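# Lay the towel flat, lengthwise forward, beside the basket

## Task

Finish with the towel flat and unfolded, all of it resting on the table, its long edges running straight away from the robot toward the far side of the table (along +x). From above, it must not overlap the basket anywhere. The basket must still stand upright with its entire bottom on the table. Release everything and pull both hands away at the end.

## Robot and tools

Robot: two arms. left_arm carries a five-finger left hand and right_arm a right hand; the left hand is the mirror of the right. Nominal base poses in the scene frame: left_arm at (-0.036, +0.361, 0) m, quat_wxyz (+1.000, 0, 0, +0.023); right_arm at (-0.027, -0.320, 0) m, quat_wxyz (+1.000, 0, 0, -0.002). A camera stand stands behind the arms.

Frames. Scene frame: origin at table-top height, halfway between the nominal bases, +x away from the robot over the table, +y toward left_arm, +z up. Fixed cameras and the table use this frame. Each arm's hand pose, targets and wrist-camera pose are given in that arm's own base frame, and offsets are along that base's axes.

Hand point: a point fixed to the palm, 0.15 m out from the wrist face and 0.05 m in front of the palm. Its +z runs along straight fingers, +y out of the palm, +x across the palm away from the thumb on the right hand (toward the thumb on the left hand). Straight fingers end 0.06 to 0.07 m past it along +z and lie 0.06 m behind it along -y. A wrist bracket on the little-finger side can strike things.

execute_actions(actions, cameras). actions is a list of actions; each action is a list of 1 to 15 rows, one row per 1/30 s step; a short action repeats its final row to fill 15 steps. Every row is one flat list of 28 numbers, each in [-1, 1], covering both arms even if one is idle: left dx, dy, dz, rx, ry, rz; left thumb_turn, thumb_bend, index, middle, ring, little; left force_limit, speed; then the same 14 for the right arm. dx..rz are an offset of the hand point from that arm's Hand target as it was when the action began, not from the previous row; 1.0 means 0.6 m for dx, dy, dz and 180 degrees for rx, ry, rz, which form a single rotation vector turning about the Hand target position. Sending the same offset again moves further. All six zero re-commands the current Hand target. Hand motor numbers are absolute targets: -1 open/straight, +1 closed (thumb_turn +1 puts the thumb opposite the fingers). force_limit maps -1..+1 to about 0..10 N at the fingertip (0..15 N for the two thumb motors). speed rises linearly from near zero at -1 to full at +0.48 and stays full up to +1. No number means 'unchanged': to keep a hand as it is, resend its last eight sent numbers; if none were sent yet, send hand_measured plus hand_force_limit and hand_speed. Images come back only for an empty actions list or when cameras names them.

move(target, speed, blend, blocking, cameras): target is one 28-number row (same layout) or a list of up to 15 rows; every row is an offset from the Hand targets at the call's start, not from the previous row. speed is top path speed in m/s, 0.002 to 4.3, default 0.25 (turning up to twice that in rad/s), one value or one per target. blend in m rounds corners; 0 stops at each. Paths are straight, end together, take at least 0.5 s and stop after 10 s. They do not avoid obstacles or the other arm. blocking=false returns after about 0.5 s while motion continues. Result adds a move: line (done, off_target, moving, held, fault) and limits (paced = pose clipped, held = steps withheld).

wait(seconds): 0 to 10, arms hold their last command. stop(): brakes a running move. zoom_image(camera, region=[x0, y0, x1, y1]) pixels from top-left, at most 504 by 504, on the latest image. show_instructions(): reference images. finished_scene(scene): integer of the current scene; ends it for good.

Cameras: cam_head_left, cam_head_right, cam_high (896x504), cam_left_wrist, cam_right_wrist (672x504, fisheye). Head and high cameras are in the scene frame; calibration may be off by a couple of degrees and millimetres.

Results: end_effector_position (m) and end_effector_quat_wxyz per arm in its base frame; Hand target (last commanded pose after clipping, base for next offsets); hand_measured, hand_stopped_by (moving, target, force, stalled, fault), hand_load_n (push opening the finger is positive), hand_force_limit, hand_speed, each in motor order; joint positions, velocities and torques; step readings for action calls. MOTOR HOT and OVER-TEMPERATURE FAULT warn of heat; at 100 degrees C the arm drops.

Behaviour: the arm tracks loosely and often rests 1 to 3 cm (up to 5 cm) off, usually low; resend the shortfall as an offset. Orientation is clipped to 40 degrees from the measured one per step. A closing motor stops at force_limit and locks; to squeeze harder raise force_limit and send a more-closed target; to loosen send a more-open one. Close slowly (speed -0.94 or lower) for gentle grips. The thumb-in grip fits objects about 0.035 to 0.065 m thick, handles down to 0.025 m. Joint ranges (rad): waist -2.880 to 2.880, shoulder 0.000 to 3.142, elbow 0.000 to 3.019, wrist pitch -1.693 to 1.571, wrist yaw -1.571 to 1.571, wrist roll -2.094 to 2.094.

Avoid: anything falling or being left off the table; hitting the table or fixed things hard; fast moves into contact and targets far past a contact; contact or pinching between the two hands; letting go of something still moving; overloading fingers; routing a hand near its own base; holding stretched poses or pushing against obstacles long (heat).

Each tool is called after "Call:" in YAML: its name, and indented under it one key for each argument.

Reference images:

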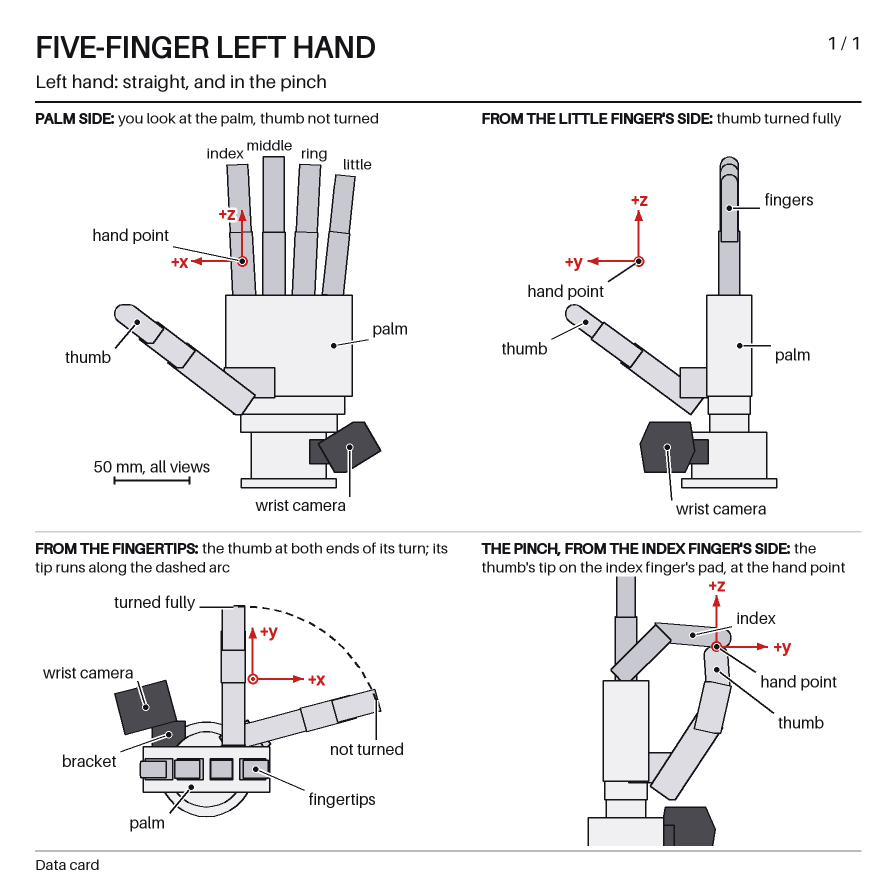

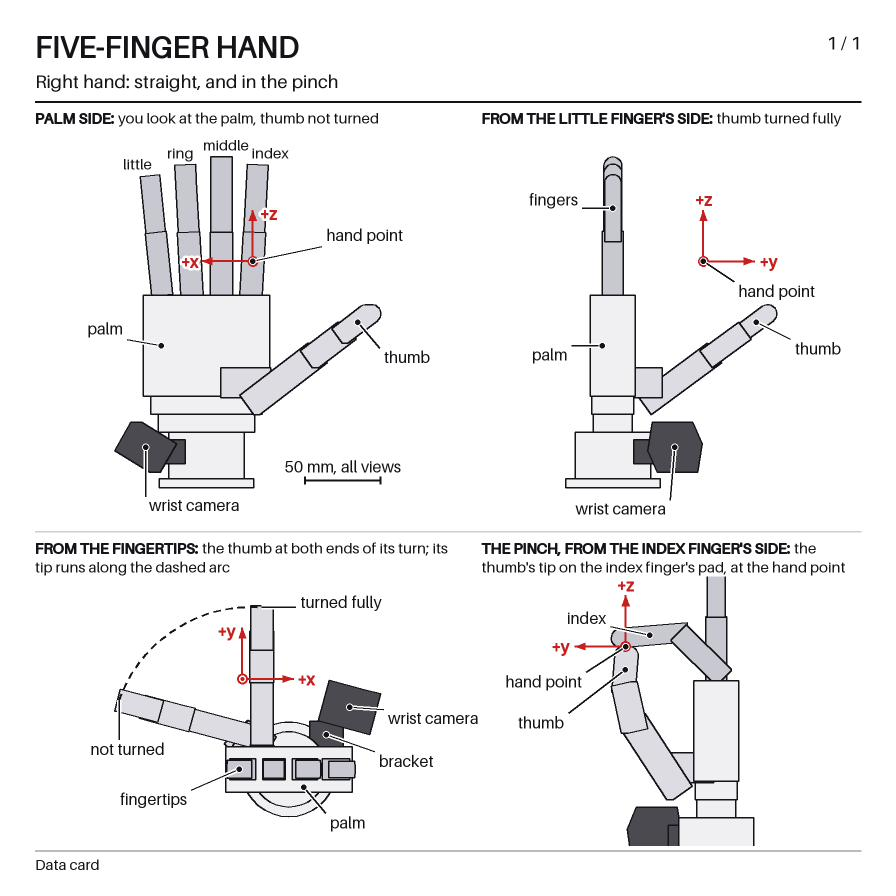

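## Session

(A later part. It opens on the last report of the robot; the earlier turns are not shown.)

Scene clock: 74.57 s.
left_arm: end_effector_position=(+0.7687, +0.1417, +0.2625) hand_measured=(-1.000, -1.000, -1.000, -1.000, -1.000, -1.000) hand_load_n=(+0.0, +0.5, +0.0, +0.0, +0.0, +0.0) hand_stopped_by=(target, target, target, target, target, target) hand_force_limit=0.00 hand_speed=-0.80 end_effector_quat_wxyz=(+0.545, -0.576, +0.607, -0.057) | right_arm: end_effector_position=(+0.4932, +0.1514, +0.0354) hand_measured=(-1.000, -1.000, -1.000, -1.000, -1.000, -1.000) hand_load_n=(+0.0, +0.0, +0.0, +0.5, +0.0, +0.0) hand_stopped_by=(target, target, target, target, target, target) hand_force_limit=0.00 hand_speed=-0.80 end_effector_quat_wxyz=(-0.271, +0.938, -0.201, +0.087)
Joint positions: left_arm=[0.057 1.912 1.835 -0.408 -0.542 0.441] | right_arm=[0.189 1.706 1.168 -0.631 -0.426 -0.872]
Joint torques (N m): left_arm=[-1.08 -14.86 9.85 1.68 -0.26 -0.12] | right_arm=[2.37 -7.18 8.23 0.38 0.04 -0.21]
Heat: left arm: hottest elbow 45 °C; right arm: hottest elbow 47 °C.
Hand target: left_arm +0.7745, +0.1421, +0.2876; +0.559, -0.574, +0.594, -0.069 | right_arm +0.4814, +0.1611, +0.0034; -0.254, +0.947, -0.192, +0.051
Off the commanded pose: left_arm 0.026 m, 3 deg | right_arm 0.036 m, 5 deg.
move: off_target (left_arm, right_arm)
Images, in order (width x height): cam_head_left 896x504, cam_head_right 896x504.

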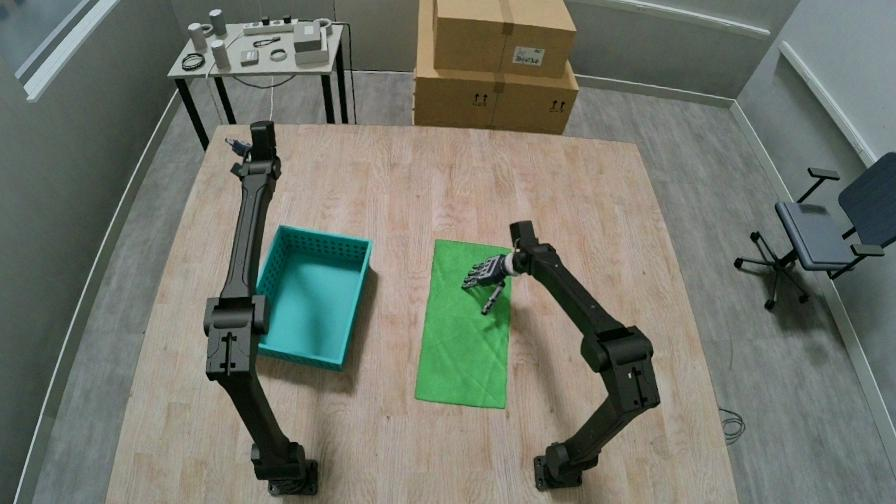

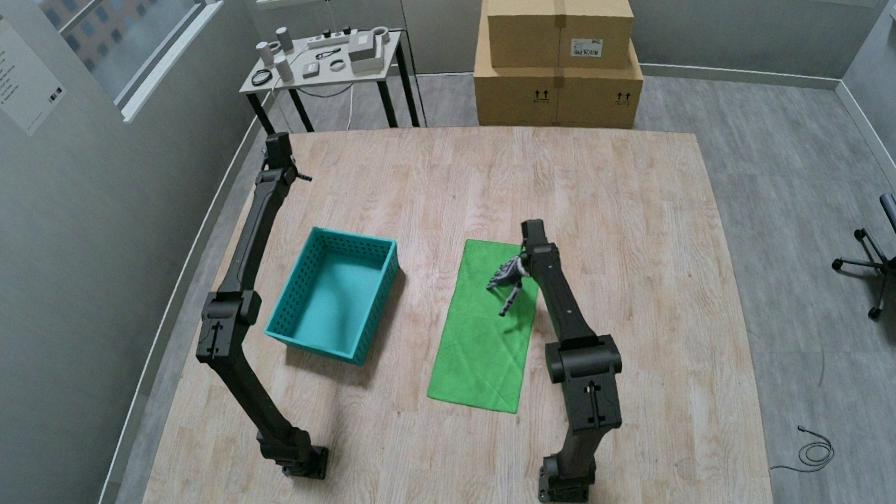

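Call:
move:
  target:
    - [0, 0, 0, 0, 0, 0, -1, -1, -1, -1, -1, -1, 0, -0.8, 0, 0.042, 0, 0, 0, 0, -1, -1, -1, -1, -1, -1, 0, -0.8]
    - [0, 0, 0, 0, 0, 0, -1, -1, -1, -1, -1, -1, 0, -0.8, 0, 0.042, 0.2, 0, 0, 0, -1, -1, -1, -1, -1, -1, 0, -0.8]
    - [0, 0, 0, 0, 0, 0, -1, -1, -1, -1, -1, -1, 0, -0.8, -0.15, -0.45, 0.35, 0, 0, -0.2, -1, -1, -1, -1, -1, -1, 0, -0.8]
  speed: [0.1, 0.15, 0.35]
  blend: [0, 0.04, 0]
  cameras: ["cam_head_left", "cam_head_right", "cam_high"]

Scene clock: 101.10 s.
left_arm: end_effector_position=(+0.7687, +0.1417, +0.2625) hand_measured=(-1.000, -1.000, -1.000, -1.000, -1.000, -1.000) hand_load_n=(+0.0, +0.0, +0.0, +0.0, +0.0, +0.0) hand_stopped_by=(target, target, target, target, target, target) hand_force_limit=0.00 hand_speed=-0.80 end_effector_quat_wxyz=(+0.545, -0.576, +0.607, -0.057) | right_arm: end_effector_position=(+0.3803, -0.1074, +0.1941) hand_measured=(-1.000, -1.000, -1.000, -1.000, -1.000, -1.000) hand_load_n=(+0.0, +0.0, +0.0, +0.0, +0.0, +0.0) hand_stopped_by=(target, target, target, target, target, target) hand_force_limit=0.00 hand_speed=-0.80 end_effector_quat_wxyz=(-0.222, +0.837, -0.489, +0.107)
Joint positions: left_arm=[0.057 1.912 1.835 -0.408 -0.542 0.441] | right_arm=[-0.413 1.336 1.201 -1.153 -0.416 -0.867]
Joint torques (N m): left_arm=[-0.97 -14.8 9.87 1.72 -0.28 -0.12] | right_arm=[0.85 -8.47 11.92 0.66 -0.23 -0.14]
Heat: left arm: hottest elbow 46 °C; right arm: hottest elbow 48 °C.
Hand target: left_arm +0.7745, +0.1421, +0.2876; +0.559, -0.574, +0.594, -0.069 | right_arm +0.3914, -0.1090, +0.2135; -0.225, +0.841, -0.476, +0.127
Off the commanded pose: left_arm 0.026 m, 3 deg | right_arm 0.022 m, 3 deg.
move: off_target (left_arm, right_arm)
Images, in order (width x height): cam_head_left 896x504, cam_head_right 896x504, cam_high 896x504.

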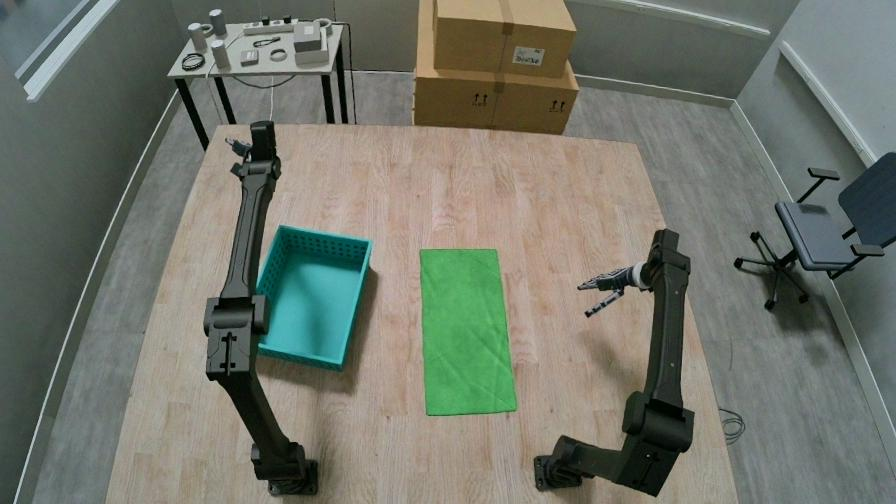

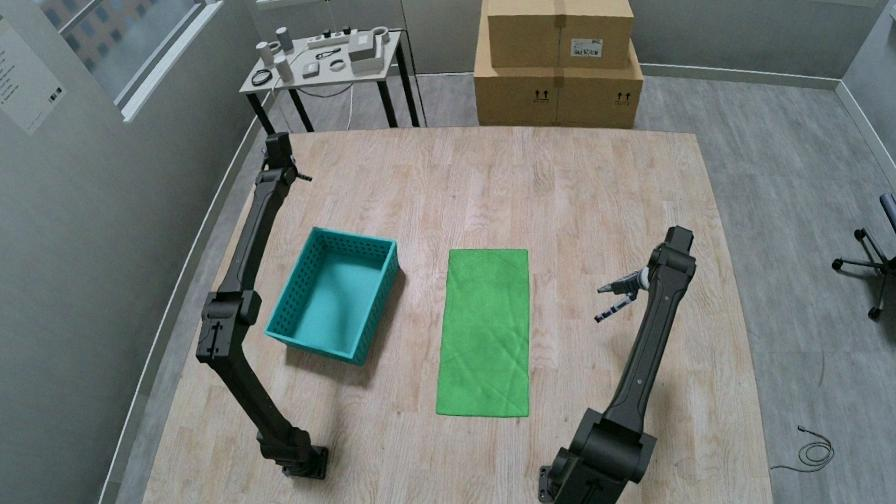

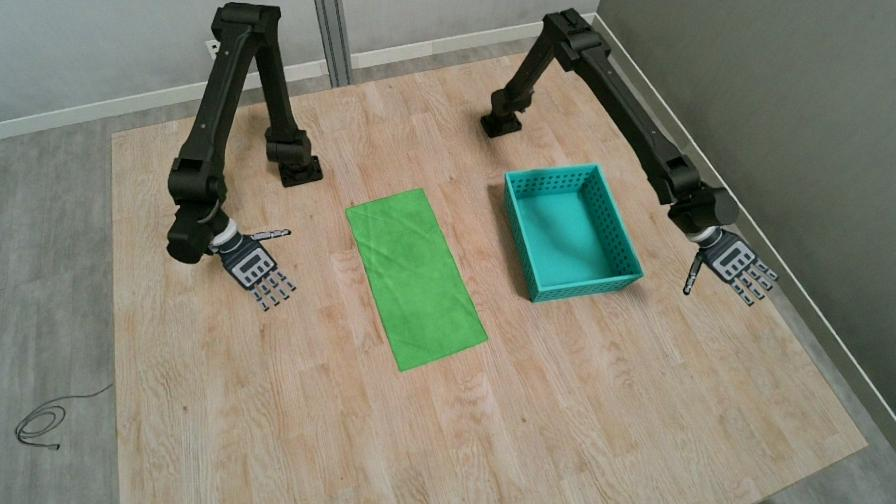

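Call:
finished_scene:
  scene: 3

The scene is finished: the task was done.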